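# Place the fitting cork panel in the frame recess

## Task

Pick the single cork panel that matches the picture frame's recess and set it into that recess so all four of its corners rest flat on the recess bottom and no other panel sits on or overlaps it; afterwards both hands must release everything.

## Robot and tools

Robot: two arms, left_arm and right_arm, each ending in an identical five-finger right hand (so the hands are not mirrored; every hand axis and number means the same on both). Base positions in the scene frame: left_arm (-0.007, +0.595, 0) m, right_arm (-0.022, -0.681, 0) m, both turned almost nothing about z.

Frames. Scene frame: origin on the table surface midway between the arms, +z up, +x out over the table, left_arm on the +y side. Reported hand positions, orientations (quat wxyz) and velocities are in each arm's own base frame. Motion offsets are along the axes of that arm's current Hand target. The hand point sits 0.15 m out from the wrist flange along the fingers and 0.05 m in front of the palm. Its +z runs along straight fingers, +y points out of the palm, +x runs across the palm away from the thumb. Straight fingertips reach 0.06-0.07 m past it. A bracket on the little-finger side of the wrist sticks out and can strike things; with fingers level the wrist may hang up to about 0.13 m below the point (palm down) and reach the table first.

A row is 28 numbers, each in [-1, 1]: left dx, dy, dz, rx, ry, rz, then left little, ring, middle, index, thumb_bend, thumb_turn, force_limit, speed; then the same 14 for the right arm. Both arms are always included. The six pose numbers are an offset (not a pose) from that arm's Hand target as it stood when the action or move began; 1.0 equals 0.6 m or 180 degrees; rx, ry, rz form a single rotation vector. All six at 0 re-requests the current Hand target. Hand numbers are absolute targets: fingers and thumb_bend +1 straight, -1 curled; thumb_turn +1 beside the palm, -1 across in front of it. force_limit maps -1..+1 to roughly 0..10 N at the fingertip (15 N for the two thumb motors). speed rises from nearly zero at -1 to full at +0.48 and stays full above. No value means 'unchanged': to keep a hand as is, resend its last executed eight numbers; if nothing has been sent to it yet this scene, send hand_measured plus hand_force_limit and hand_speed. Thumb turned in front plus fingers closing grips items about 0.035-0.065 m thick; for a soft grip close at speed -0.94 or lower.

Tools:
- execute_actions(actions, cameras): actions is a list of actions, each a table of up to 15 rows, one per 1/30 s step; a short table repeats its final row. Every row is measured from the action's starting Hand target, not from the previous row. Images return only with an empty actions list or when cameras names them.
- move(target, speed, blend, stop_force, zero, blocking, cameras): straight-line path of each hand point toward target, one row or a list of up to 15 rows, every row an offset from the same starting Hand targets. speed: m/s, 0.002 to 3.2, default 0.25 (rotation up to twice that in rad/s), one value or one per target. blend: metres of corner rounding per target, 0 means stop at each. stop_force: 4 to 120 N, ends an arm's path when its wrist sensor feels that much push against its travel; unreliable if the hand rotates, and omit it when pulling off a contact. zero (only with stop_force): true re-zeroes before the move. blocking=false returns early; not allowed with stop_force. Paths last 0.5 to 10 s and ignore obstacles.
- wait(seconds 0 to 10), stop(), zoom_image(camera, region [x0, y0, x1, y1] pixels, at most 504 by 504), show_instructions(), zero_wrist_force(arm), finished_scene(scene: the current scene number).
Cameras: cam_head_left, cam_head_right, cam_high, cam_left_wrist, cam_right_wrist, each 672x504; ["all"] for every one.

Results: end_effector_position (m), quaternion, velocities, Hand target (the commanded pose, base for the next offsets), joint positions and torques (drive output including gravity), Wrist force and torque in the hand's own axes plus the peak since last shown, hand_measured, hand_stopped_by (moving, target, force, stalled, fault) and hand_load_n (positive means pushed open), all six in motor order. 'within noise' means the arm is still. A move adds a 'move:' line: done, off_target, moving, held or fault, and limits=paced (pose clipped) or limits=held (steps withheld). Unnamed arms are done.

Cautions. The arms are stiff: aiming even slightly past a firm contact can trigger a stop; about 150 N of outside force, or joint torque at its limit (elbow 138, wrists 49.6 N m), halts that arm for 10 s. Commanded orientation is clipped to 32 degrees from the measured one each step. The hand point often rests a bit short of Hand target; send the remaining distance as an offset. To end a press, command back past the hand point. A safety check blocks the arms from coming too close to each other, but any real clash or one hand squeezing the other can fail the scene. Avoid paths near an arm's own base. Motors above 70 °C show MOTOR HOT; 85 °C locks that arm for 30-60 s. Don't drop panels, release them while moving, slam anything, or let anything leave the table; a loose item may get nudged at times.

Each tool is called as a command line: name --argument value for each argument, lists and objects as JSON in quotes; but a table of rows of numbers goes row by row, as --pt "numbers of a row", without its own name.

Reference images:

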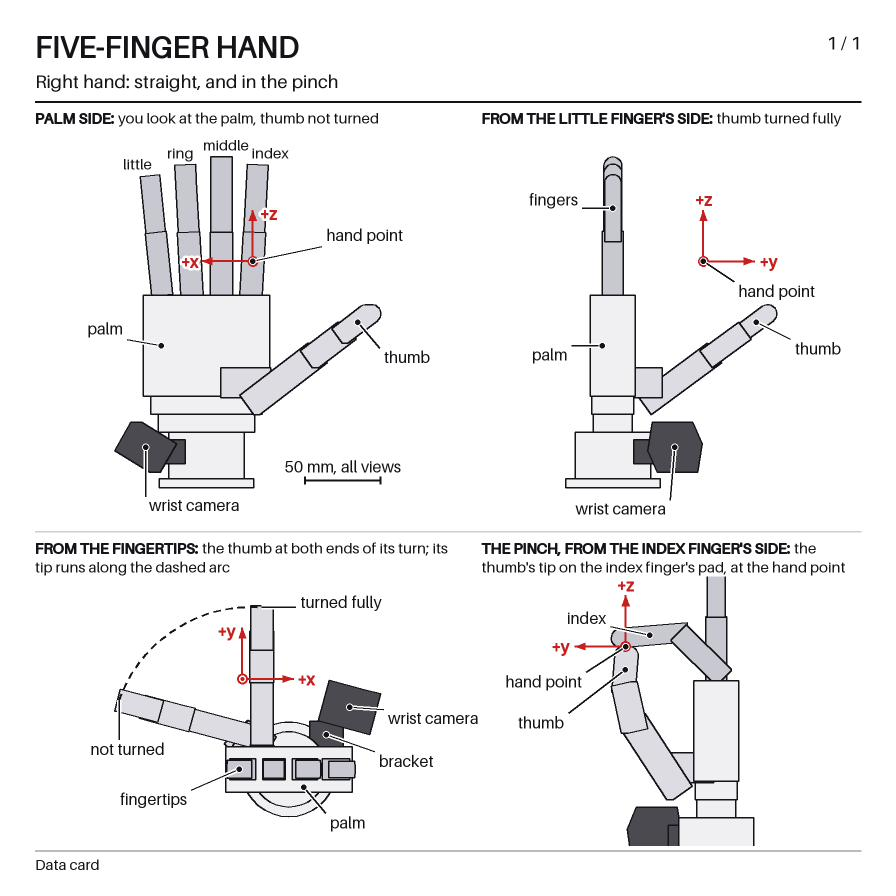

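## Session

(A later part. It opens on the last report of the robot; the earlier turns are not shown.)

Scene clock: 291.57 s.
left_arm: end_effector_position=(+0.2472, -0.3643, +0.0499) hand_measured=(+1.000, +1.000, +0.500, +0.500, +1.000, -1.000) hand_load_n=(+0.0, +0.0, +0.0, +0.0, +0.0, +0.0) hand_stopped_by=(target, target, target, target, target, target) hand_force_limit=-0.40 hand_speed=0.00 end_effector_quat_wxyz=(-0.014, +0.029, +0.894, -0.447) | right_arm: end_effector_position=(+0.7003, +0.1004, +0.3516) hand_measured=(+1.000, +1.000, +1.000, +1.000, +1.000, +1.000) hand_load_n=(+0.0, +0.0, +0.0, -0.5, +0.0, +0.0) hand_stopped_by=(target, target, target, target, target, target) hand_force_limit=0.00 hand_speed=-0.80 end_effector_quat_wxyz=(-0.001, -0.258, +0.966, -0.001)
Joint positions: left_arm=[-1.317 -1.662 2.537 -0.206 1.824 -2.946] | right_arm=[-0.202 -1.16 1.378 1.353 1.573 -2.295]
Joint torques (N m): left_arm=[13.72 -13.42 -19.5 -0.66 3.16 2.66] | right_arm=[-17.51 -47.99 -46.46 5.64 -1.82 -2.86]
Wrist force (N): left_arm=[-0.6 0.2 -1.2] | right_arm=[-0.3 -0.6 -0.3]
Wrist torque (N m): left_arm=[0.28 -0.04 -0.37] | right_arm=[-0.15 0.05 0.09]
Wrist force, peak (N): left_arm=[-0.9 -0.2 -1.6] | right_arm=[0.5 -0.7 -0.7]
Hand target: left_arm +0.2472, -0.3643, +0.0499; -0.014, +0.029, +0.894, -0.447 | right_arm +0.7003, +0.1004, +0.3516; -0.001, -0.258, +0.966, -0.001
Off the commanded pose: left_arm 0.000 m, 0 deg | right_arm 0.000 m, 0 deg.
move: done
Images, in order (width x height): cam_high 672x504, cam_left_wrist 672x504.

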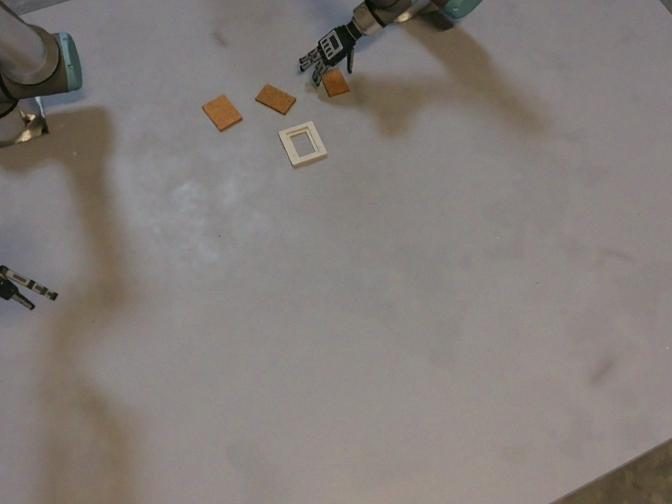

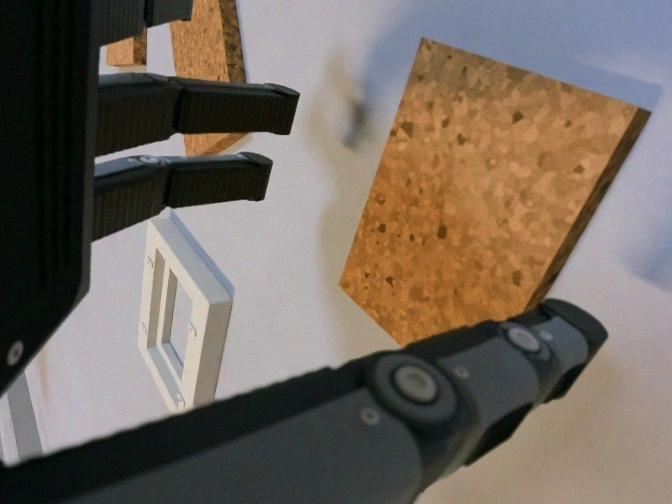

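move --target '[0,0.032,0.024,0,0,0,1,1,0.5,0.5,1,-1,-0.4,0,0,0,0,0,0,0,1,1,1,1,1,1,0,-0.8]' --speed 0.03 --stop_force 4 --cameras '["cam_left_wrist","cam_high"]'

zoom_image --camera "cam_high" --region '[290, 30, 380, 110]'

Scene clock: 298.20 s.
left_arm: end_effector_position=(+0.2472, -0.3643, +0.0259) hand_measured=(+1.000, +1.000, +0.500, +0.500, +1.000, -1.000) hand_load_n=(+0.0, +0.0, +0.0, +0.0, +0.0, -0.5) hand_stopped_by=(target, target, target, target, target, target) hand_force_limit=-0.40 hand_speed=0.00 end_effector_quat_wxyz=(-0.014, +0.029, +0.894, -0.447) | right_arm: end_effector_position=(+0.7003, +0.1004, +0.3516) hand_measured=(+1.000, +1.000, +1.000, +1.000, +1.000, +1.000) hand_load_n=(+0.0, +0.0, +0.0, +0.0, +0.0, +0.0) hand_stopped_by=(target, target, target, target, target, target) hand_force_limit=0.00 hand_speed=-0.80 end_effector_quat_wxyz=(-0.001, -0.258, +0.966, -0.001)
Joint positions: left_arm=[-1.317 -1.607 2.556 -0.281 1.824 -2.946] | right_arm=[-0.202 -1.16 1.378 1.353 1.573 -2.295]
Joint torques (N m): left_arm=[-1.46 -13.15 -16.82 -0.84 2.83 1.41] | right_arm=[-17 -48.83 -46.39 5.54 -1.85 -3]
Wrist force (N): left_arm=[-0.4 0.2 -1.0] | right_arm=[0.2 -0.9 -0.2]
Wrist torque (N m): left_arm=[0.25 -0.15 -0.27] | right_arm=[-0.19 -0.03 0.11]
Wrist force, peak (N): left_arm=[-1.3 0.1 -1.0] | right_arm=[-0.1 -0.8 -0.9]
Hand target: left_arm +0.2472, -0.3643, +0.0259; -0.014, +0.029, +0.894, -0.447 | right_arm +0.7003, +0.1004, +0.3516; -0.001, -0.258, +0.966, -0.001
Off the commanded pose: left_arm 0.000 m, 0 deg | right_arm 0.000 m, 0 deg.
move: done
Images, in order (width x height): cam_high 672x504, cam_left_wrist 672x504.

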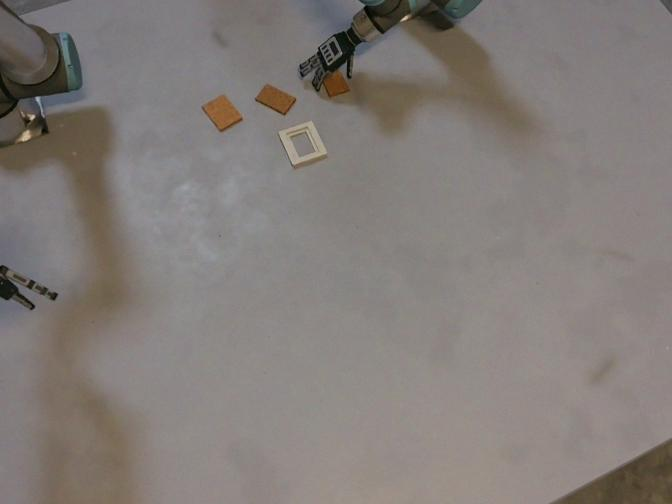

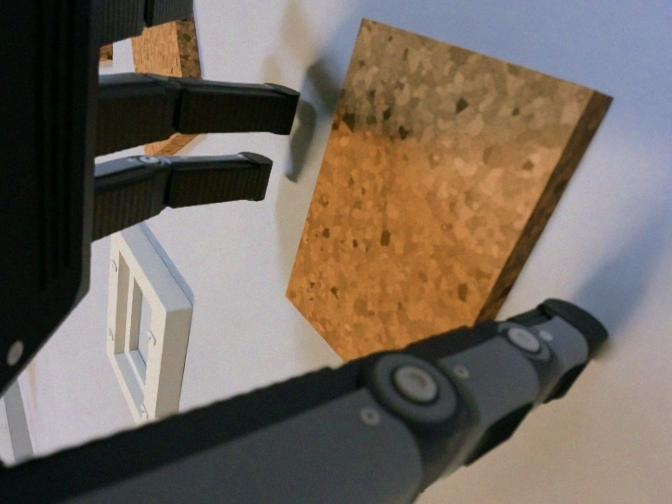

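Scaled by 5.600 from the camera's 672x504 image, which has a finer 960x720 frame.

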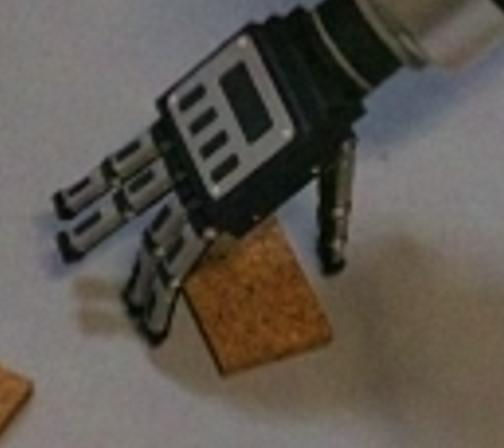

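move --target '[0,0.016,0.012,0,0,0,1,1,0.5,0.5,1,-1,-0.4,0,0,0,0,0,0,0,1,1,1,1,1,1,0,-0.8]' --speed 0.02 --stop_force 4 --zero false --cameras '["cam_left_wrist","cam_high"]'

zoom_image --camera "cam_high" --region '[290, 30, 380, 110]'

Scene clock: 303.07 s.
left_arm: end_effector_position=(+0.2472, -0.3643, +0.0209) hand_measured=(+1.000, +1.000, +0.500, +0.500, +1.000, -1.000) hand_load_n=(+0.0, +0.0, +0.5, +0.0, +0.0, +0.0) hand_stopped_by=(target, target, target, target, target, target) hand_force_limit=-0.40 hand_speed=0.00 end_effector_quat_wxyz=(-0.014, +0.029, +0.894, -0.447) | right_arm: end_effector_position=(+0.7003, +0.1004, +0.3516) hand_measured=(+1.000, +1.000, +1.000, +1.000, +1.000, +1.000) hand_load_n=(+0.0, +0.0, +0.5, +0.0, -0.5, +0.0) hand_stopped_by=(target, target, target, target, target, target) hand_force_limit=0.00 hand_speed=-0.80 end_effector_quat_wxyz=(-0.001, -0.258, +0.966, -0.001)
Joint positions: left_arm=[-1.317 -1.595 2.56 -0.297 1.824 -2.946] | right_arm=[-0.202 -1.16 1.378 1.353 1.573 -2.295]
Joint torques (N m): left_arm=[8.61 -33.64 -30.6 4.31 1.64 2.31] | right_arm=[-16.11 -48.23 -46.43 5.61 -1.81 -2.99]
Wrist force (N): left_arm=[-0.3 -0.6 -1.8] | right_arm=[-0.4 -0.2 -0.2]
Wrist torque (N m): left_arm=[0.27 -0.18 -0.28] | right_arm=[-0.09 0.06 0.09]
Wrist force, peak (N): left_arm=[1.0 -15.2 -23.4] | right_arm=[0.8 -0.7 -0.8]
Hand target: left_arm +0.2472, -0.3643, +0.0209; -0.014, +0.029, +0.894, -0.447 (not the last commanded pose) | right_arm +0.7003, +0.1004, +0.3516; -0.001, -0.258, +0.966, -0.001
Off the commanded pose: left_arm 0.007 m, 0 deg | right_arm 0.000 m, 0 deg.
move: contact (left_arm)
Images, in order (width x height): cam_high 672x504, cam_left_wrist 672x504.

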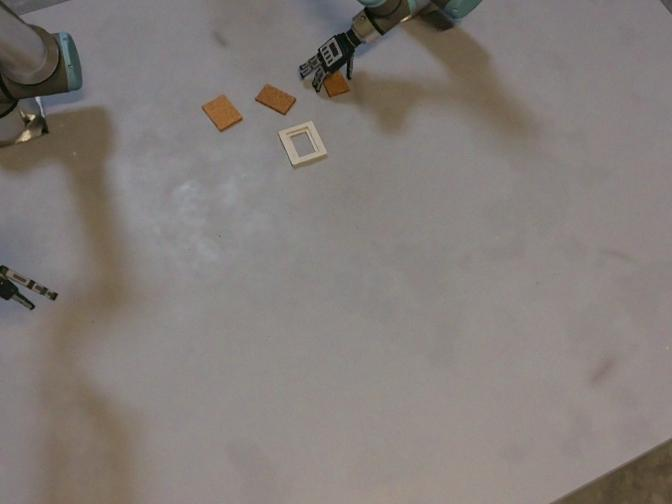

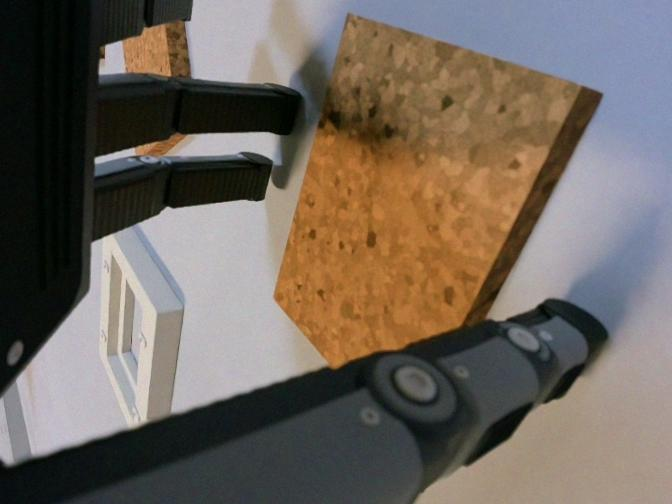

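Scaled by 5.600 from the camera's 672x504 image, which has a finer 960x720 frame.

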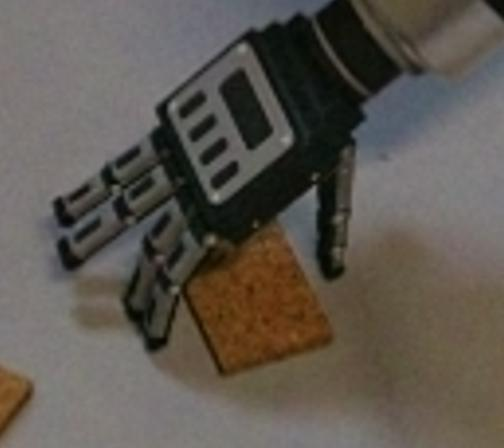

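move --target '[0,0,0,0,0,0,1,1,0.3,0.3,1,-1,-0.6,-0.8,0,0,0,0,0,0,1,1,1,1,1,1,0,-0.8]' --speed 0.02 --cameras '["cam_left_wrist","cam_high"]'

zoom_image --camera "cam_high" --region '[290, 30, 380, 110]'

Scene clock: 316.40 s.
left_arm: end_effector_position=(+0.2473, -0.3643, +0.0209) hand_measured=(+1.000, +1.000, +0.486, +0.300, +1.000, -1.000) hand_load_n=(+0.0, +0.0, +4.5, +0.0, +0.0, +0.0) hand_stopped_by=(target, target, force, target, target, target) hand_force_limit=-0.60 hand_speed=-0.80 end_effector_quat_wxyz=(-0.014, +0.029, +0.894, -0.447) | right_arm: end_effector_position=(+0.7003, +0.1004, +0.3516) hand_measured=(+1.000, +1.000, +1.000, +1.000, +1.000, +1.000) hand_load_n=(+0.0, +0.0, +0.0, +0.0, +0.0, +0.5) hand_stopped_by=(target, target, target, target, target, target) hand_force_limit=0.00 hand_speed=-0.80 end_effector_quat_wxyz=(-0.001, -0.258, +0.966, -0.001)
Joint positions: left_arm=[-1.317 -1.595 2.56 -0.297 1.824 -2.946] | right_arm=[-0.202 -1.16 1.378 1.353 1.573 -2.295]
Joint torques (N m): left_arm=[9.6 -26.1 -13.32 3.99 1.73 2.37] | right_arm=[-15.9 -48.5 -46.15 5.65 -1.74 -3.15]
Wrist force (N): left_arm=[0.1 -5.8 -2.5] | right_arm=[0.0 -0.1 0.0]
Wrist torque (N m): left_arm=[0.57 -0.06 -0.39] | right_arm=[-0.09 -0.01 0.12]
Wrist force, peak (N): left_arm=[0.2 -6.5 -2.2] | right_arm=[0.7 -0.6 -0.8]
Hand target: left_arm +0.2472, -0.3643, +0.0209; -0.014, +0.029, +0.894, -0.447 | right_arm +0.7003, +0.1004, +0.3516; -0.001, -0.258, +0.966, -0.001
Off the commanded pose: left_arm 0.000 m, 0 deg | right_arm 0.000 m, 0 deg.
move: done
Images, in order (width x height): cam_high 672x504, cam_left_wrist 672x504.

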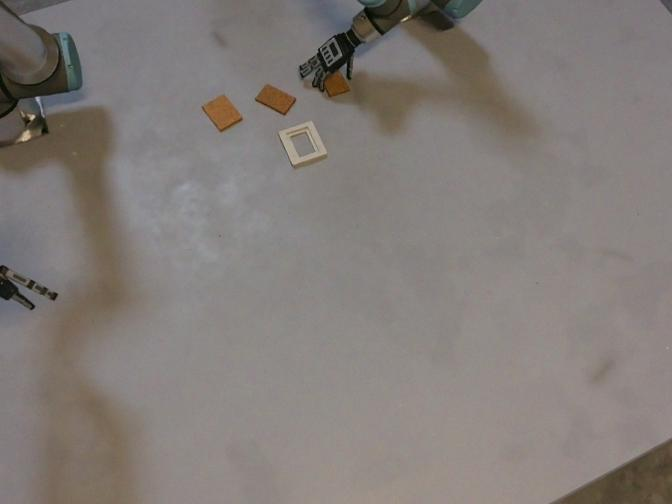

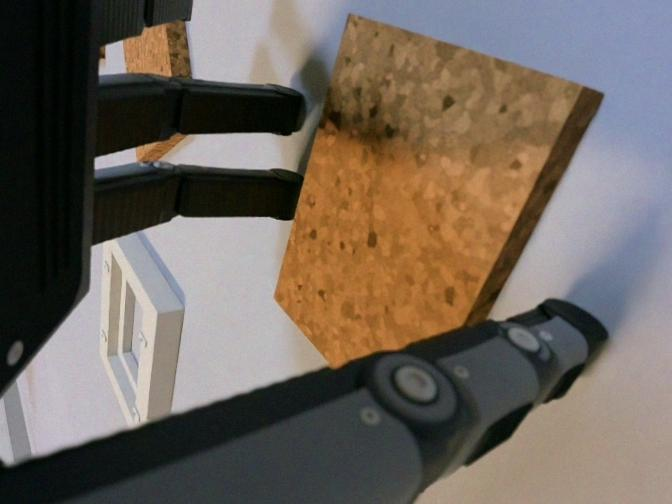

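Scaled by 5.600 from the camera's 672x504 image, which has a finer 960x720 frame.

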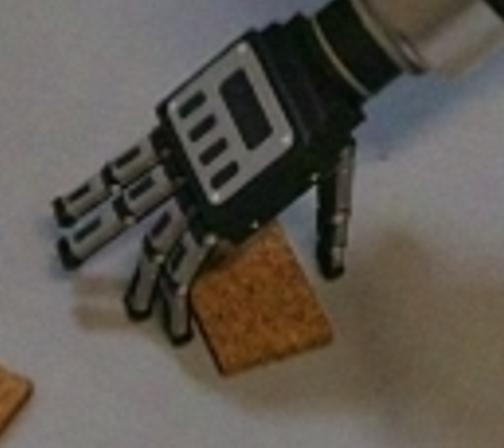

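move --pt "0 -0.016 -0.012 0 0 0 1 1 0.5 0.5 1 -1 -0.6 -0.5 0 0 0 0 0 0 1 1 1 1 1 1 0 -0.8" --pt "-0.0067 -0.026 0.0013 0.0111 0.0467 -0.0622 1 1 0.5 0.5 1 -1 -0.6 -0.5 0 0 0 0 0 0 1 1 1 1 1 1 0 -0.8" --speed 0.05 --cameras '["cam_left_wrist","cam_high"]'

zoom_image --camera "cam_high" --region '[290, 30, 380, 110]'

Scene clock: 346.07 s.
left_arm: end_effector_position=(+0.2506, -0.3745, +0.0329) hand_measured=(+1.000, +1.000, +0.500, +0.500, +1.000, -1.000) hand_load_n=(+0.0, +0.0, +0.0, +0.0, +0.0, +0.0) hand_stopped_by=(target, target, target, target, target, target) hand_force_limit=-0.60 hand_speed=-0.50 end_effector_quat_wxyz=(-0.124, -0.026, +0.881, -0.456) | right_arm: end_effector_position=(+0.7003, +0.1004, +0.3516) hand_measured=(+1.000, +1.000, +1.000, +1.000, +1.000, +1.000) hand_load_n=(+0.0, +0.0, +0.0, +0.0, +0.0, +0.0) hand_stopped_by=(target, target, target, target, target, target) hand_force_limit=0.00 hand_speed=-0.80 end_effector_quat_wxyz=(-0.001, -0.258, +0.966, -0.001)
Joint positions: left_arm=[-1.132 -1.509 2.458 -0.243 2.118 -3.018] | right_arm=[-0.202 -1.16 1.378 1.353 1.573 -2.295]
Joint torques (N m): left_arm=[13.6 -23.82 -31.45 4.47 3.26 -1.74] | right_arm=[-15.57 -48.57 -45.69 5.51 -1.89 -2.98]
Wrist force (N): left_arm=[0.0 -0.7 -0.2] | right_arm=[0.2 -0.7 -0.5]
Wrist torque (N m): left_arm=[0.09 -0.08 -0.25] | right_arm=[-0.14 -0.01 0.12]
Wrist force, peak (N): left_arm=[0.1 -6.4 -2.8] | right_arm=[0.7 -0.6 -0.7]
Hand target: left_arm +0.2506, -0.3745, +0.0329; -0.124, -0.026, +0.881, -0.456 | right_arm +0.7003, +0.1004, +0.3516; -0.001, -0.258, +0.966, -0.001
Off the commanded pose: left_arm 0.000 m, 0 deg | right_arm 0.000 m, 0 deg.
move: done
Images, in order (width x height): cam_high 672x504, cam_left_wrist 672x504.

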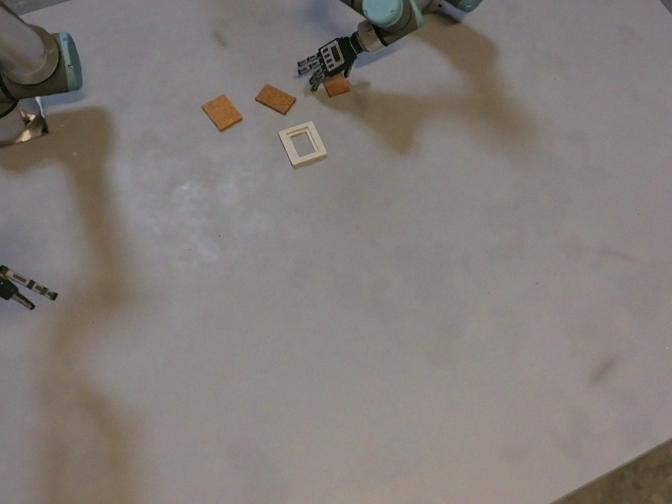

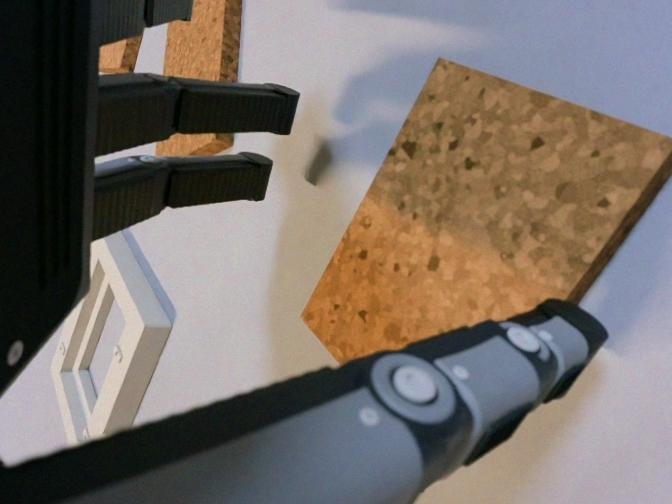

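Scaled by 5.600 from the camera's 672x504 image, which has a finer 960x720 frame.

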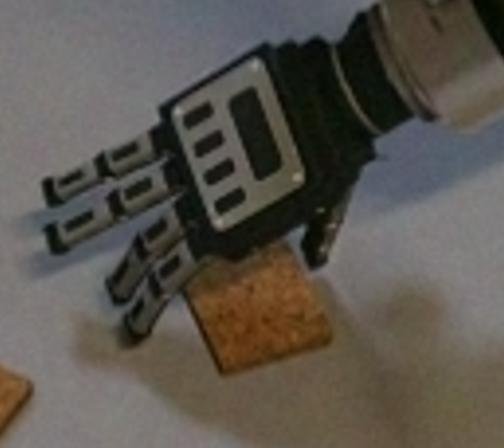

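move --target '[-0.007,0.0268,0.0125,0,0,0,1,1,0.5,0.5,1,-1,-0.6,-0.5,0,0,0,0,0,0,1,1,1,1,1,1,0,-0.8]' --speed 0.015 --stop_force 4 --cameras '["cam_left_wrist","cam_high"]'

zoom_image --camera "cam_high" --region '[290, 30, 380, 110]'

Scene clock: 363.20 s.
left_arm: end_effector_position=(+0.2506, -0.3722, +0.0191) hand_measured=(+1.000, +1.000, +0.500, +0.500, +1.000, -1.000) hand_load_n=(+0.0, +0.0, +0.0, +0.0, -0.5, -0.5) hand_stopped_by=(target, target, target, target, target, target) hand_force_limit=-0.60 hand_speed=-0.50 end_effector_quat_wxyz=(-0.124, -0.026, +0.881, -0.456) | right_arm: end_effector_position=(+0.7003, +0.1004, +0.3516) hand_measured=(+1.000, +1.000, +1.000, +1.000, +1.000, +1.000) hand_load_n=(+0.0, +0.0, +0.0, +0.0, +0.0, +0.0) hand_stopped_by=(target, target, target, target, target, target) hand_force_limit=0.00 hand_speed=-0.80 end_effector_quat_wxyz=(-0.001, -0.258, +0.966, -0.001)
Joint positions: left_arm=[-1.128 -1.481 2.469 -0.281 2.121 -3.016] | right_arm=[-0.202 -1.16 1.378 1.353 1.573 -2.295]
Joint torques (N m): left_arm=[-14.51 -40.41 -26.7 4.88 -1.76 -1.23] | right_arm=[-17.86 -47.99 -45.55 5.49 -1.98 -2.99]
Wrist force (N): left_arm=[0.4 -4.1 -2.8] | right_arm=[0.1 -0.1 -0.2]
Wrist torque (N m): left_arm=[-0.07 -0.09 -0.40] | right_arm=[-0.06 -0.01 0.12]
Wrist force, peak (N): left_arm=[0.8 -10.5 -7.3] | right_arm=[0.0 -1.1 -0.3]
Hand target: left_arm +0.2506, -0.3722, +0.0191; -0.124, -0.026, +0.881, -0.456 (not the last commanded pose) | right_arm +0.7003, +0.1004, +0.3516; -0.001, -0.258, +0.966, -0.001
Off the commanded pose: left_arm 0.004 m, 0 deg | right_arm 0.000 m, 0 deg.
move: contact (left_arm)
Images, in order (width x height): cam_high 672x504, cam_left_wrist 672x504.

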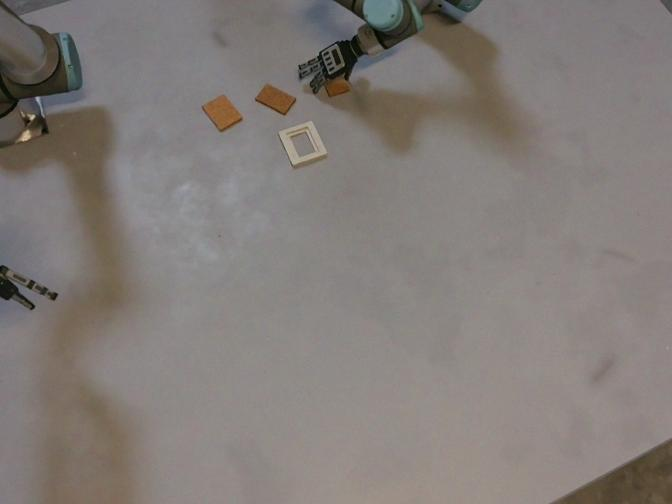

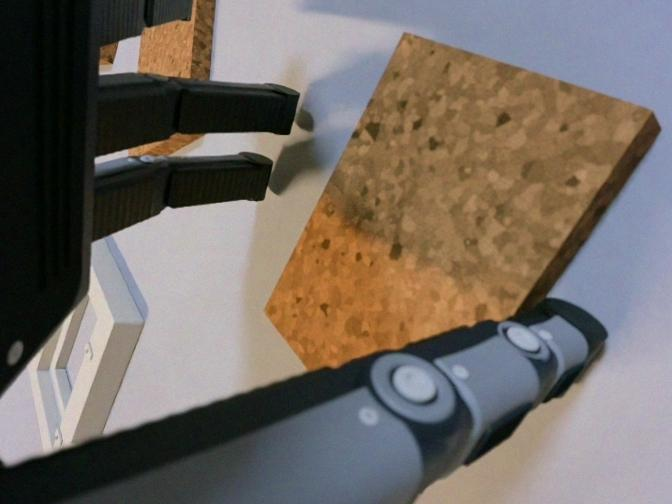

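Scaled by 5.600 from the camera's 672x504 image, which has a finer 960x720 frame.

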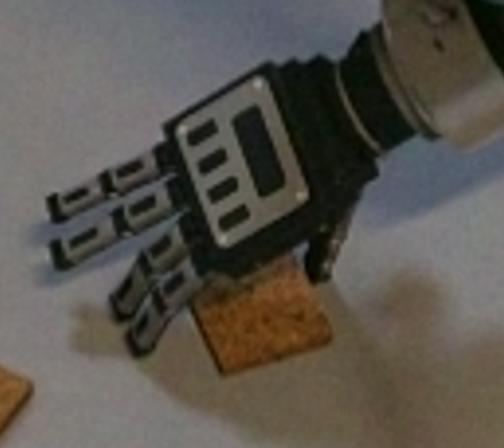

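move --target '[0.0004,-0.0013,-0.0009,0,0,0,1,1,0.3,0.3,1,-1,-0.6,-0.8,0,0,0,0,0,0,1,1,1,1,1,1,0,-0.8]' --speed 0.02 --cameras '["cam_left_wrist","cam_high"]'

zoom_image --camera "cam_high" --region '[290, 30, 380, 110]'

Scene clock: 368.07 s.
left_arm: end_effector_position=(+0.2506, -0.3722, +0.0200) hand_measured=(+1.000, +1.000, +0.300, +0.300, +1.000, -1.000) hand_load_n=(+0.0, +0.0, +0.0, +0.0, +0.0, +0.0) hand_stopped_by=(target, target, target, target, target, target) hand_force_limit=-0.60 hand_speed=-0.80 end_effector_quat_wxyz=(-0.124, -0.026, +0.881, -0.456) | right_arm: end_effector_position=(+0.7003, +0.1004, +0.3516) hand_measured=(+1.000, +1.000, +1.000, +1.000, +1.000, +1.000) hand_load_n=(+0.0, +0.0, +0.0, +0.0, +0.0, +0.0) hand_stopped_by=(target, target, target, target, target, target) hand_force_limit=0.00 hand_speed=-0.80 end_effector_quat_wxyz=(-0.001, -0.258, +0.966, -0.001)
Joint positions: left_arm=[-1.128 -1.483 2.468 -0.278 2.121 -3.016] | right_arm=[-0.202 -1.16 1.378 1.353 1.573 -2.295]
Joint torques (N m): left_arm=[-14.46 -43.52 -29.21 3.99 -1.57 -1.5] | right_arm=[-16.32 -50 -45.61 5.56 -1.88 -2.78]
Wrist force (N): left_arm=[-0.1 -0.4 -0.4] | right_arm=[0.2 -0.4 -0.6]
Wrist torque (N m): left_arm=[0.13 -0.08 -0.37] | right_arm=[-0.10 -0.01 0.12]
Wrist force, peak (N): left_arm=[0.5 -4.4 -2.8] | right_arm=[0.4 -0.5 -1.0]
Hand target: left_arm +0.2506, -0.3722, +0.0201; -0.124, -0.026, +0.881, -0.456 | right_arm +0.7003, +0.1004, +0.3516; -0.001, -0.258, +0.966, -0.001
Off the commanded pose: left_arm 0.000 m, 0 deg | right_arm 0.000 m, 0 deg.
move: done
Images, in order (width x height): cam_high 672x504, cam_left_wrist 672x504.

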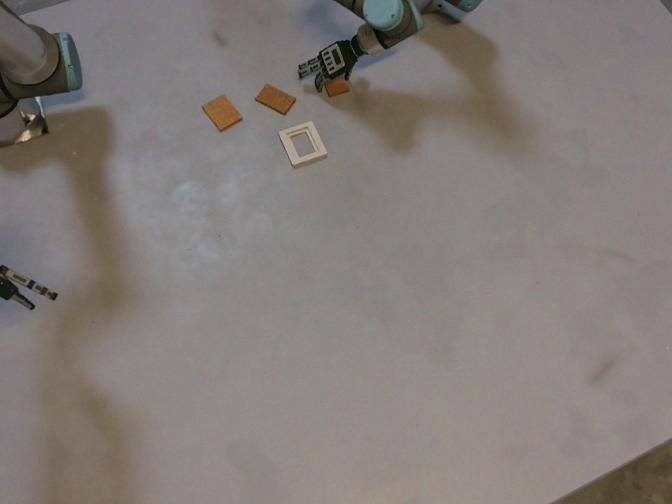

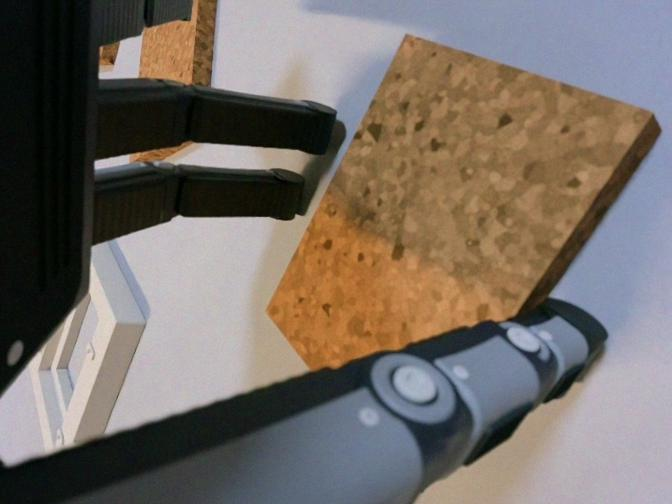

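Scaled by 5.600 from the camera's 672x504 image, which has a finer 960x720 frame.

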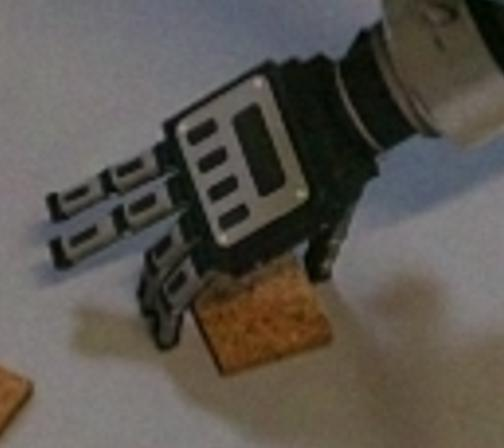

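move --target '[0,0,0,0,0,0,1,1,0.18,0.18,1,-1,-0.6,-0.9,0,0,0,0,0,0,1,1,1,1,1,1,0,-0.8]' --speed 0.02 --cameras '["cam_left_wrist"]'

Scene clock: 372.10 s.
left_arm: end_effector_position=(+0.2506, -0.3722, +0.0201) hand_measured=(+1.000, +1.000, +0.180, +0.180, +1.000, -1.000) hand_load_n=(+0.0, +0.0, +0.0, +0.0, +0.5, +0.0) hand_stopped_by=(target, target, target, target, target, target) hand_force_limit=-0.60 hand_speed=-0.90 end_effector_quat_wxyz=(-0.124, -0.026, +0.881, -0.456) | right_arm: end_effector_position=(+0.7003, +0.1004, +0.3516) hand_measured=(+1.000, +1.000, +1.000, +1.000, +1.000, +1.000) hand_load_n=(+0.0, +0.0, +0.0, +0.0, +0.0, +0.0) hand_stopped_by=(target, target, target, target, target, target) hand_force_limit=0.00 hand_speed=-0.80 end_effector_quat_wxyz=(-0.001, -0.258, +0.966, -0.001)
Joint positions: left_arm=[-1.128 -1.483 2.468 -0.278 2.121 -3.016] | right_arm=[-0.202 -1.16 1.378 1.353 1.573 -2.295]
Joint torques (N m): left_arm=[-15.37 -41.76 -29.01 4.13 -1.52 -1.43] | right_arm=[-14.87 -49.04 -45.88 5.47 -1.78 -2.88]
Wrist force (N): left_arm=[-0.1 -0.7 -0.1] | right_arm=[-0.2 -0.3 -0.1]
Wrist torque (N m): left_arm=[0.08 -0.10 -0.37] | right_arm=[-0.11 0.02 0.11]
Wrist force, peak (N): left_arm=[-0.1 -0.5 -0.6] | right_arm=[0.4 -0.7 -0.6]
Hand target: left_arm +0.2506, -0.3722, +0.0201; -0.124, -0.026, +0.881, -0.456 | right_arm +0.7003, +0.1004, +0.3516; -0.001, -0.258, +0.966, -0.001
Off the commanded pose: left_arm 0.000 m, 0 deg | right_arm 0.000 m, 0 deg.
move: done
Images, in order (width x height): cam_left_wrist 672x504.

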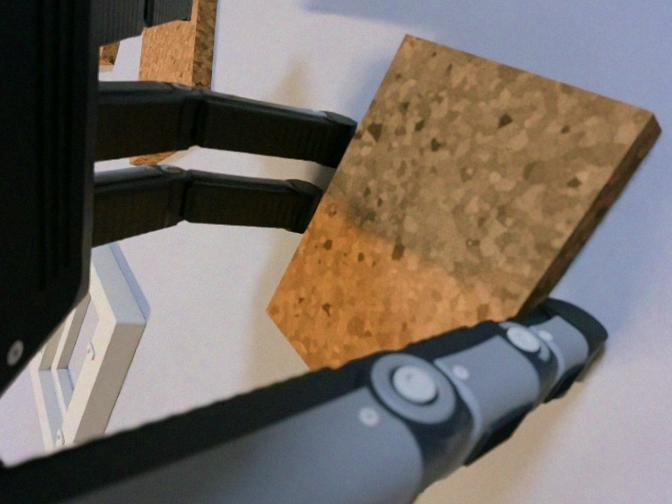

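move --target '[0,0,0,0,0,0,1,1,0.0,0.0,1,-1,-0.5,-0.9,0,0,0,0,0,0,1,1,1,1,1,1,0,-0.8]' --speed 0.02 --cameras '["cam_left_wrist","cam_high"]'

zoom_image --camera "cam_high" --region '[290, 30, 380, 110]'

Scene clock: 375.93 s.
left_arm: end_effector_position=(+0.2506, -0.3722, +0.0201) hand_measured=(+1.000, +1.000, +0.080, +0.060, +1.000, -1.000) hand_load_n=(+0.0, +0.0, +3.0, +3.5, +1.5, +0.0) hand_stopped_by=(target, target, force, force, target, target) hand_force_limit=-0.50 hand_speed=-0.90 end_effector_quat_wxyz=(-0.124, -0.026, +0.881, -0.456) | right_arm: end_effector_position=(+0.7003, +0.1004, +0.3516) hand_measured=(+1.000, +1.000, +1.000, +1.000, +1.000, +1.000) hand_load_n=(+0.0, +0.0, +0.0, +0.0, +0.0, +0.0) hand_stopped_by=(target, target, target, target, target, target) hand_force_limit=0.00 hand_speed=-0.80 end_effector_quat_wxyz=(-0.001, -0.258, +0.966, -0.001)
Joint positions: left_arm=[-1.128 -1.483 2.468 -0.278 2.121 -3.016] | right_arm=[-0.202 -1.16 1.378 1.353 1.573 -2.295]
Joint torques (N m): left_arm=[-13.26 -42.21 -27.01 3.02 -1.63 -1.08] | right_arm=[-14.97 -48.7 -46.12 5.26 -1.97 -3.12]
Wrist force (N): left_arm=[-0.2 -0.8 -0.5] | right_arm=[-0.1 -0.2 -0.4]
Wrist torque (N m): left_arm=[0.10 -0.07 -0.39] | right_arm=[-0.08 0.02 0.11]
Wrist force, peak (N): left_arm=[-0.2 -0.8 -0.8] | right_arm=[-0.1 -0.1 -1.0]
Hand target: left_arm +0.2506, -0.3722, +0.0201; -0.124, -0.026, +0.881, -0.456 | right_arm +0.7003, +0.1004, +0.3516; -0.001, -0.258, +0.966, -0.001
Off the commanded pose: left_arm 0.000 m, 0 deg | right_arm 0.000 m, 0 deg.
move: done
Images, in order (width x height): cam_high 672x504, cam_left_wrist 672x504.

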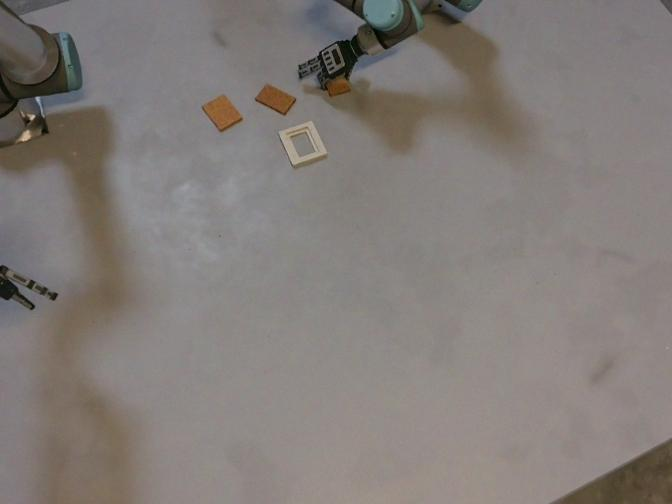

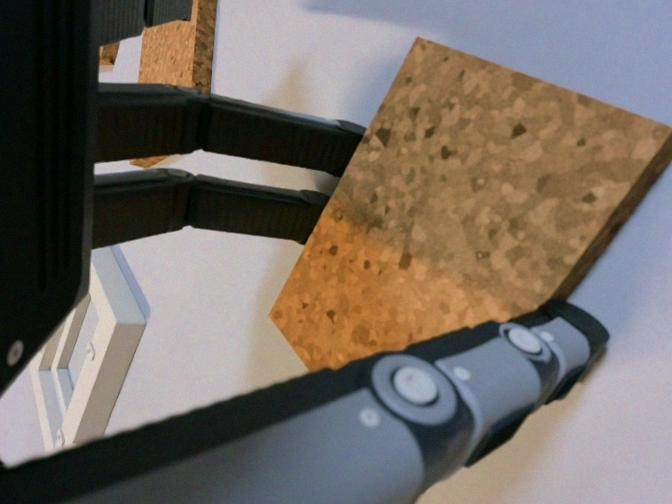

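Scaled by 5.600 from the camera's 672x504 image, which has a finer 960x720 frame.

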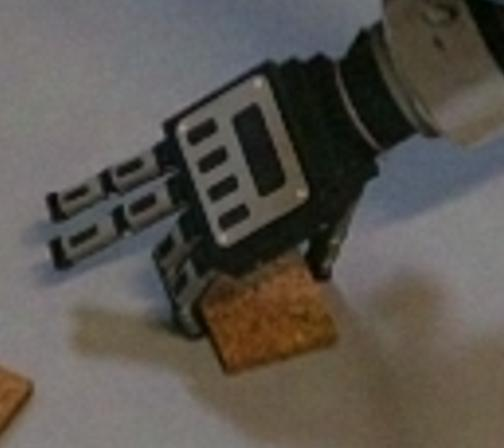

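move --target '[0.0121,-0.0399,-0.0277,0,0,0,1,1,0.0,0.0,1,-1,-0.5,-0.9,0,0,0,0,0,0,1,1,1,1,1,1,0,-0.8]' --speed 0.03 --cameras '["cam_left_wrist","cam_high"]'

zoom_image --camera "cam_high" --region '[290, 30, 380, 110]'

Scene clock: 384.00 s.
left_arm: end_effector_position=(+0.2506, -0.3722, +0.0500) hand_measured=(+1.000, +1.000, +0.080, +0.060, +1.000, -1.000) hand_load_n=(+0.0, +0.0, +3.0, +3.5, +1.0, +0.0) hand_stopped_by=(target, target, force, force, target, target) hand_force_limit=-0.50 hand_speed=-0.90 end_effector_quat_wxyz=(-0.124, -0.026, +0.881, -0.456) | right_arm: end_effector_position=(+0.7003, +0.1004, +0.3516) hand_measured=(+1.000, +1.000, +1.000, +1.000, +1.000, +1.000) hand_load_n=(+0.0, +0.0, +0.0, +0.0, +0.0, +0.0) hand_stopped_by=(target, target, target, target, target, target) hand_force_limit=0.00 hand_speed=-0.80 end_effector_quat_wxyz=(-0.001, -0.258, +0.966, -0.001)
Joint positions: left_arm=[-1.128 -1.545 2.448 -0.195 2.121 -3.016] | right_arm=[-0.202 -1.16 1.378 1.353 1.573 -2.295]
Joint torques (N m): left_arm=[-14.89 -39.71 -32.77 4.33 -1.64 0.05] | right_arm=[-15.07 -48.65 -45.76 5.45 -1.96 -2.87]
Wrist force (N): left_arm=[-0.1 -0.5 -0.2] | right_arm=[0.3 -0.2 -0.3]
Wrist torque (N m): left_arm=[0.10 -0.05 -0.38] | right_arm=[-0.09 -0.05 0.14]
Wrist force, peak (N): left_arm=[-0.1 -1.2 -0.6] | right_arm=[0.5 -0.6 -0.9]
Hand target: left_arm +0.2506, -0.3722, +0.0501; -0.124, -0.026, +0.881, -0.456 | right_arm +0.7003, +0.1004, +0.3516; -0.001, -0.258, +0.966, -0.001
Off the commanded pose: left_arm 0.000 m, 0 deg | right_arm 0.000 m, 0 deg.
move: done
Images, in order (width x height): cam_high 672x504, cam_left_wrist 672x504.

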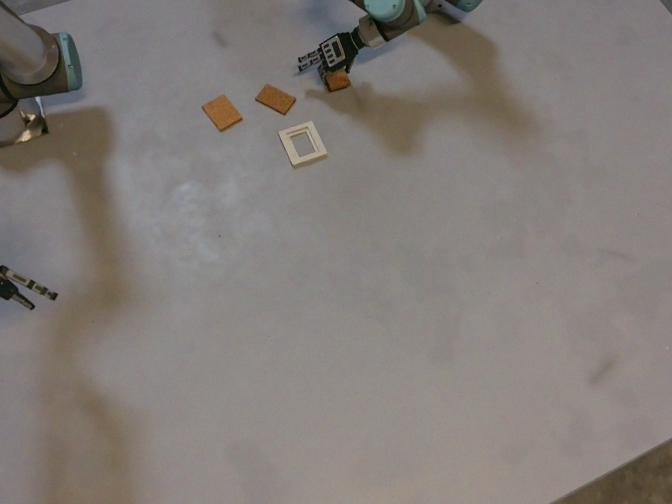

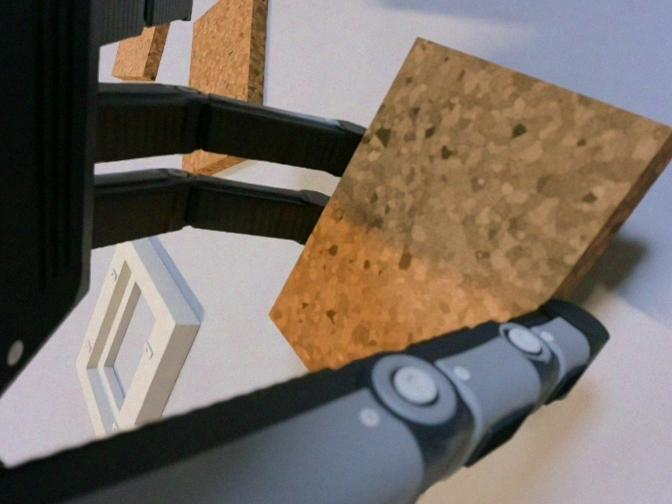

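Scaled by 5.600 from the camera's 672x504 image, which has a finer 960x720 frame.

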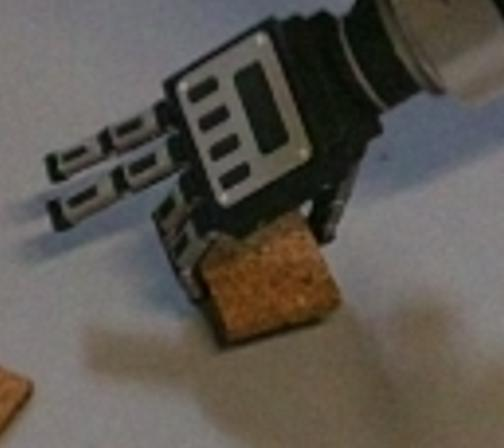

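move --pt "0.0161 -0.0531 -0.0369 0 0 0 1 1 0.0 0.0 1 -1 -0.5 -0.9 0 0 0 0 0 0 1 1 1 1 1 1 0 -0.8" --pt "-0.2658 -0.2747 0.1588 0 0 0 1 1 0.0 0.0 1 -1 -0.5 -0.9 0 0 0 0 0 0 1 1 1 1 1 1 0 -0.8" --speed 0.1 --blend 0.01 --cameras '["cam_left_wrist","cam_high"]'

zoom_image --camera "cam_high" --region '[250, 90, 340, 170]'

Scene clock: 400.90 s.
left_arm: end_effector_position=(+0.4124, -0.5561, +0.0901) hand_measured=(+1.000, +1.000, +0.080, +0.060, +1.000, -1.000) hand_load_n=(+0.0, +0.0, +3.0, +3.5, +1.5, +0.0) hand_stopped_by=(target, target, force, force, target, target) hand_force_limit=-0.50 hand_speed=-0.90 end_effector_quat_wxyz=(-0.124, -0.026, +0.881, -0.456) | right_arm: end_effector_position=(+0.7003, +0.1004, +0.3516) hand_measured=(+1.000, +1.000, +1.000, +1.000, +1.000, +1.000) hand_load_n=(+0.0, +0.0, +0.0, +0.0, +0.0, +0.0) hand_stopped_by=(target, target, target, target, target, target) hand_force_limit=0.00 hand_speed=-0.80 end_effector_quat_wxyz=(-0.001, -0.258, +0.966, -0.001)
Joint positions: left_arm=[-1.003 -1.226 1.948 0.043 2.213 -2.915] | right_arm=[-0.202 -1.16 1.378 1.353 1.573 -2.295]
Joint torques (N m): left_arm=[13.58 -50.82 -38.99 5.03 3.4 2.57] | right_arm=[-14.79 -48.8 -45.76 5.43 -1.87 -3.05]
Wrist force (N): left_arm=[-0.6 -0.7 -0.8] | right_arm=[0.7 -0.3 -0.1]
Wrist torque (N m): left_arm=[0.22 -0.07 -0.52] | right_arm=[-0.11 -0.11 0.15]
Wrist force, peak (N): left_arm=[-1.1 -1.0 -0.6] | right_arm=[0.6 -0.7 -0.9]
Hand target: left_arm +0.4126, -0.5562, +0.0901; -0.124, -0.026, +0.881, -0.456 | right_arm +0.7003, +0.1004, +0.3516; -0.001, -0.258, +0.966, -0.001
Off the commanded pose: left_arm 0.000 m, 0 deg | right_arm 0.000 m, 0 deg.
move: done
Images, in order (width x height): cam_high 672x504, cam_left_wrist 672x504.

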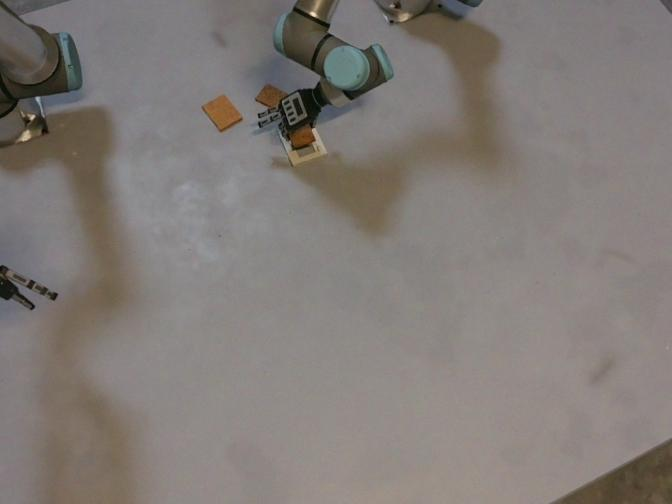

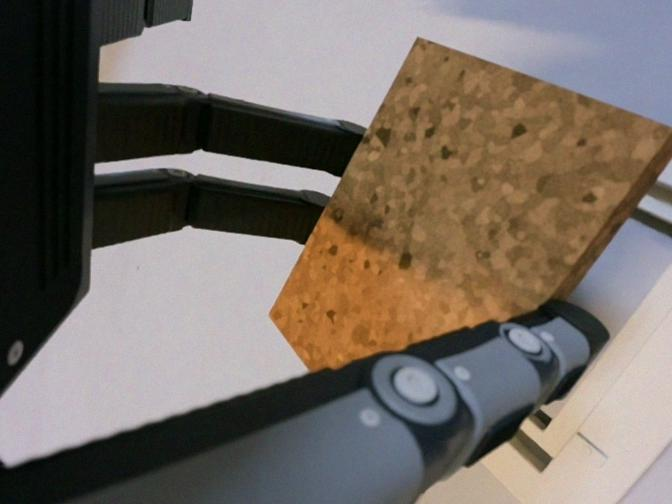

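Scaled by 5.600 from the camera's 672x504 image, which has a finer 960x720 frame.

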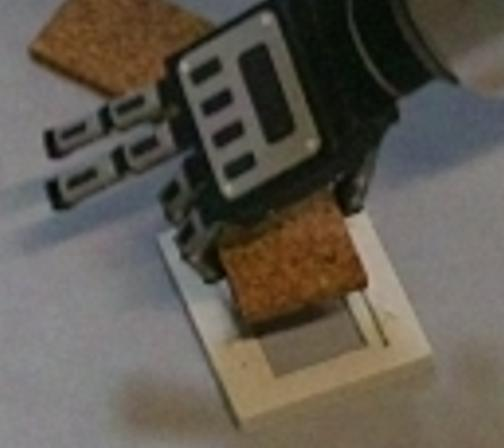

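move --target '[-0.0025,0.0548,0.0104,0.0023,-0.0075,-0.0052,1,1,0.0,0.0,1,-1,-0.5,-0.9,0,0,0,0,0,0,1,1,1,1,1,1,0,-0.8]' --speed 0.05 --stop_force 6 --cameras '["cam_left_wrist","cam_high"]'

zoom_image --camera "cam_high" --region '[250, 90, 340, 170]'

Scene clock: 422.37 s.
left_arm: end_effector_position=(+0.4076, -0.5422, +0.0601) hand_measured=(+1.000, +1.000, +0.080, +0.060, +1.000, -1.000) hand_load_n=(+0.0, +0.0, +3.0, +3.5, +1.0, +0.0) hand_stopped_by=(target, target, force, force, target, target) hand_force_limit=-0.50 hand_speed=-0.90 end_effector_quat_wxyz=(-0.117, -0.039, +0.881, -0.458) | right_arm: end_effector_position=(+0.7003, +0.1004, +0.3516) hand_measured=(+1.000, +1.000, +1.000, +1.000, +1.000, +1.000) hand_load_n=(+0.0, +0.0, +0.0, +0.0, +0.0, +0.0) hand_stopped_by=(target, target, target, target, target, target) hand_force_limit=0.00 hand_speed=-0.80 end_effector_quat_wxyz=(-0.001, -0.258, +0.966, -0.001)
Joint positions: left_arm=[-1.005 -1.217 2.002 -0.037 2.191 -2.941] | right_arm=[-0.202 -1.16 1.378 1.353 1.573 -2.295]
Joint torques (N m): left_arm=[-14.63 -52.95 -21.73 -0.38 -1.47 -1.76] | right_arm=[-14.93 -49.51 -45.68 5.38 -1.78 -3.17]
Wrist force (N): left_arm=[-0.2 0.2 -1.0] | right_arm=[-0.1 -0.6 -0.4]
Wrist torque (N m): left_arm=[0.31 -0.05 -0.33] | right_arm=[-0.14 0.03 0.10]
Wrist force, peak (N): left_arm=[-0.9 -1.3 -1.0] | right_arm=[0.3 -0.8 -0.8]
Hand target: left_arm +0.4076, -0.5422, +0.0601; -0.117, -0.039, +0.881, -0.458 | right_arm +0.7003, +0.1004, +0.3516; -0.001, -0.258, +0.966, -0.001
Off the commanded pose: left_arm 0.000 m, 0 deg | right_arm 0.000 m, 0 deg.
move: done
Images, in order (width x height): cam_high 672x504, cam_left_wrist 672x504.

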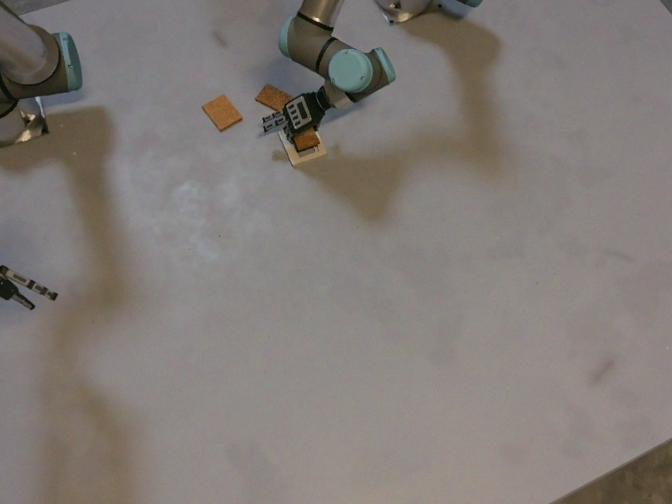

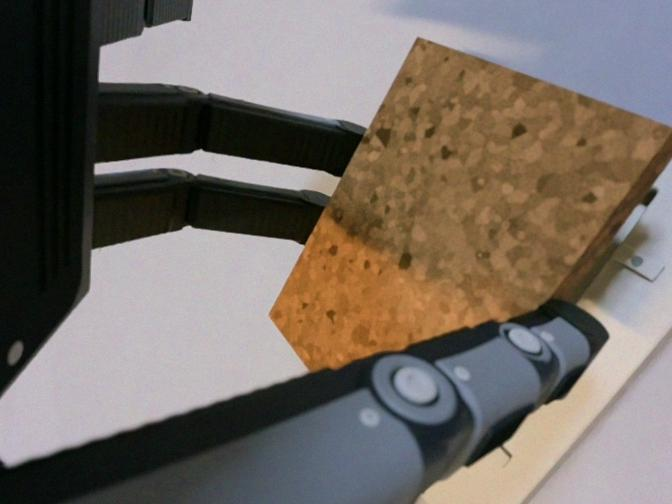

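Scaled by 5.600 from the camera's 672x504 image, which has a finer 960x720 frame.

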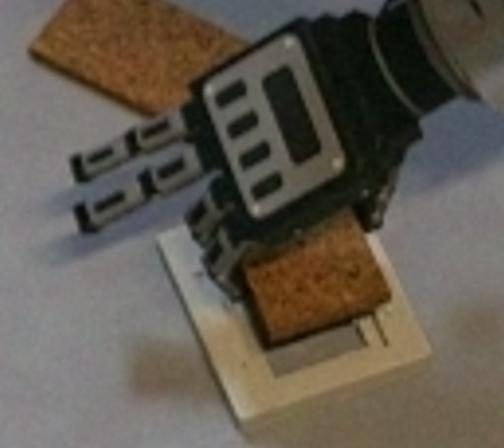

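zoom_image --camera "cam_high" --region '[276, 124, 332, 168]'

zoom_image --camera "cam_left_wrist" --region '[440, 150, 672, 504]'

Scaled by 9.000 from the camera's 672x504 image, which has a finer 960x720 frame.

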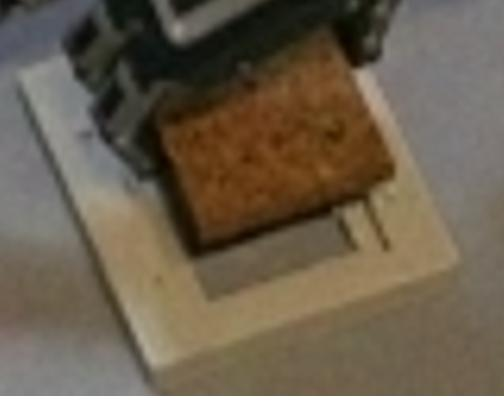

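Scaled by 1.424 from the camera's 672x504 image, which has a finer 960x720 frame.

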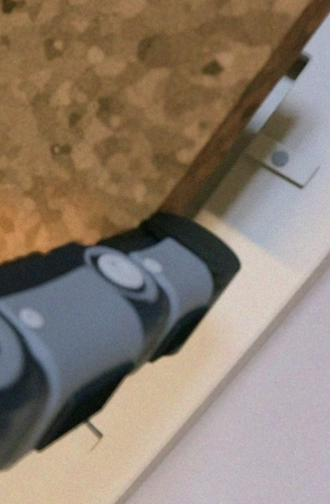

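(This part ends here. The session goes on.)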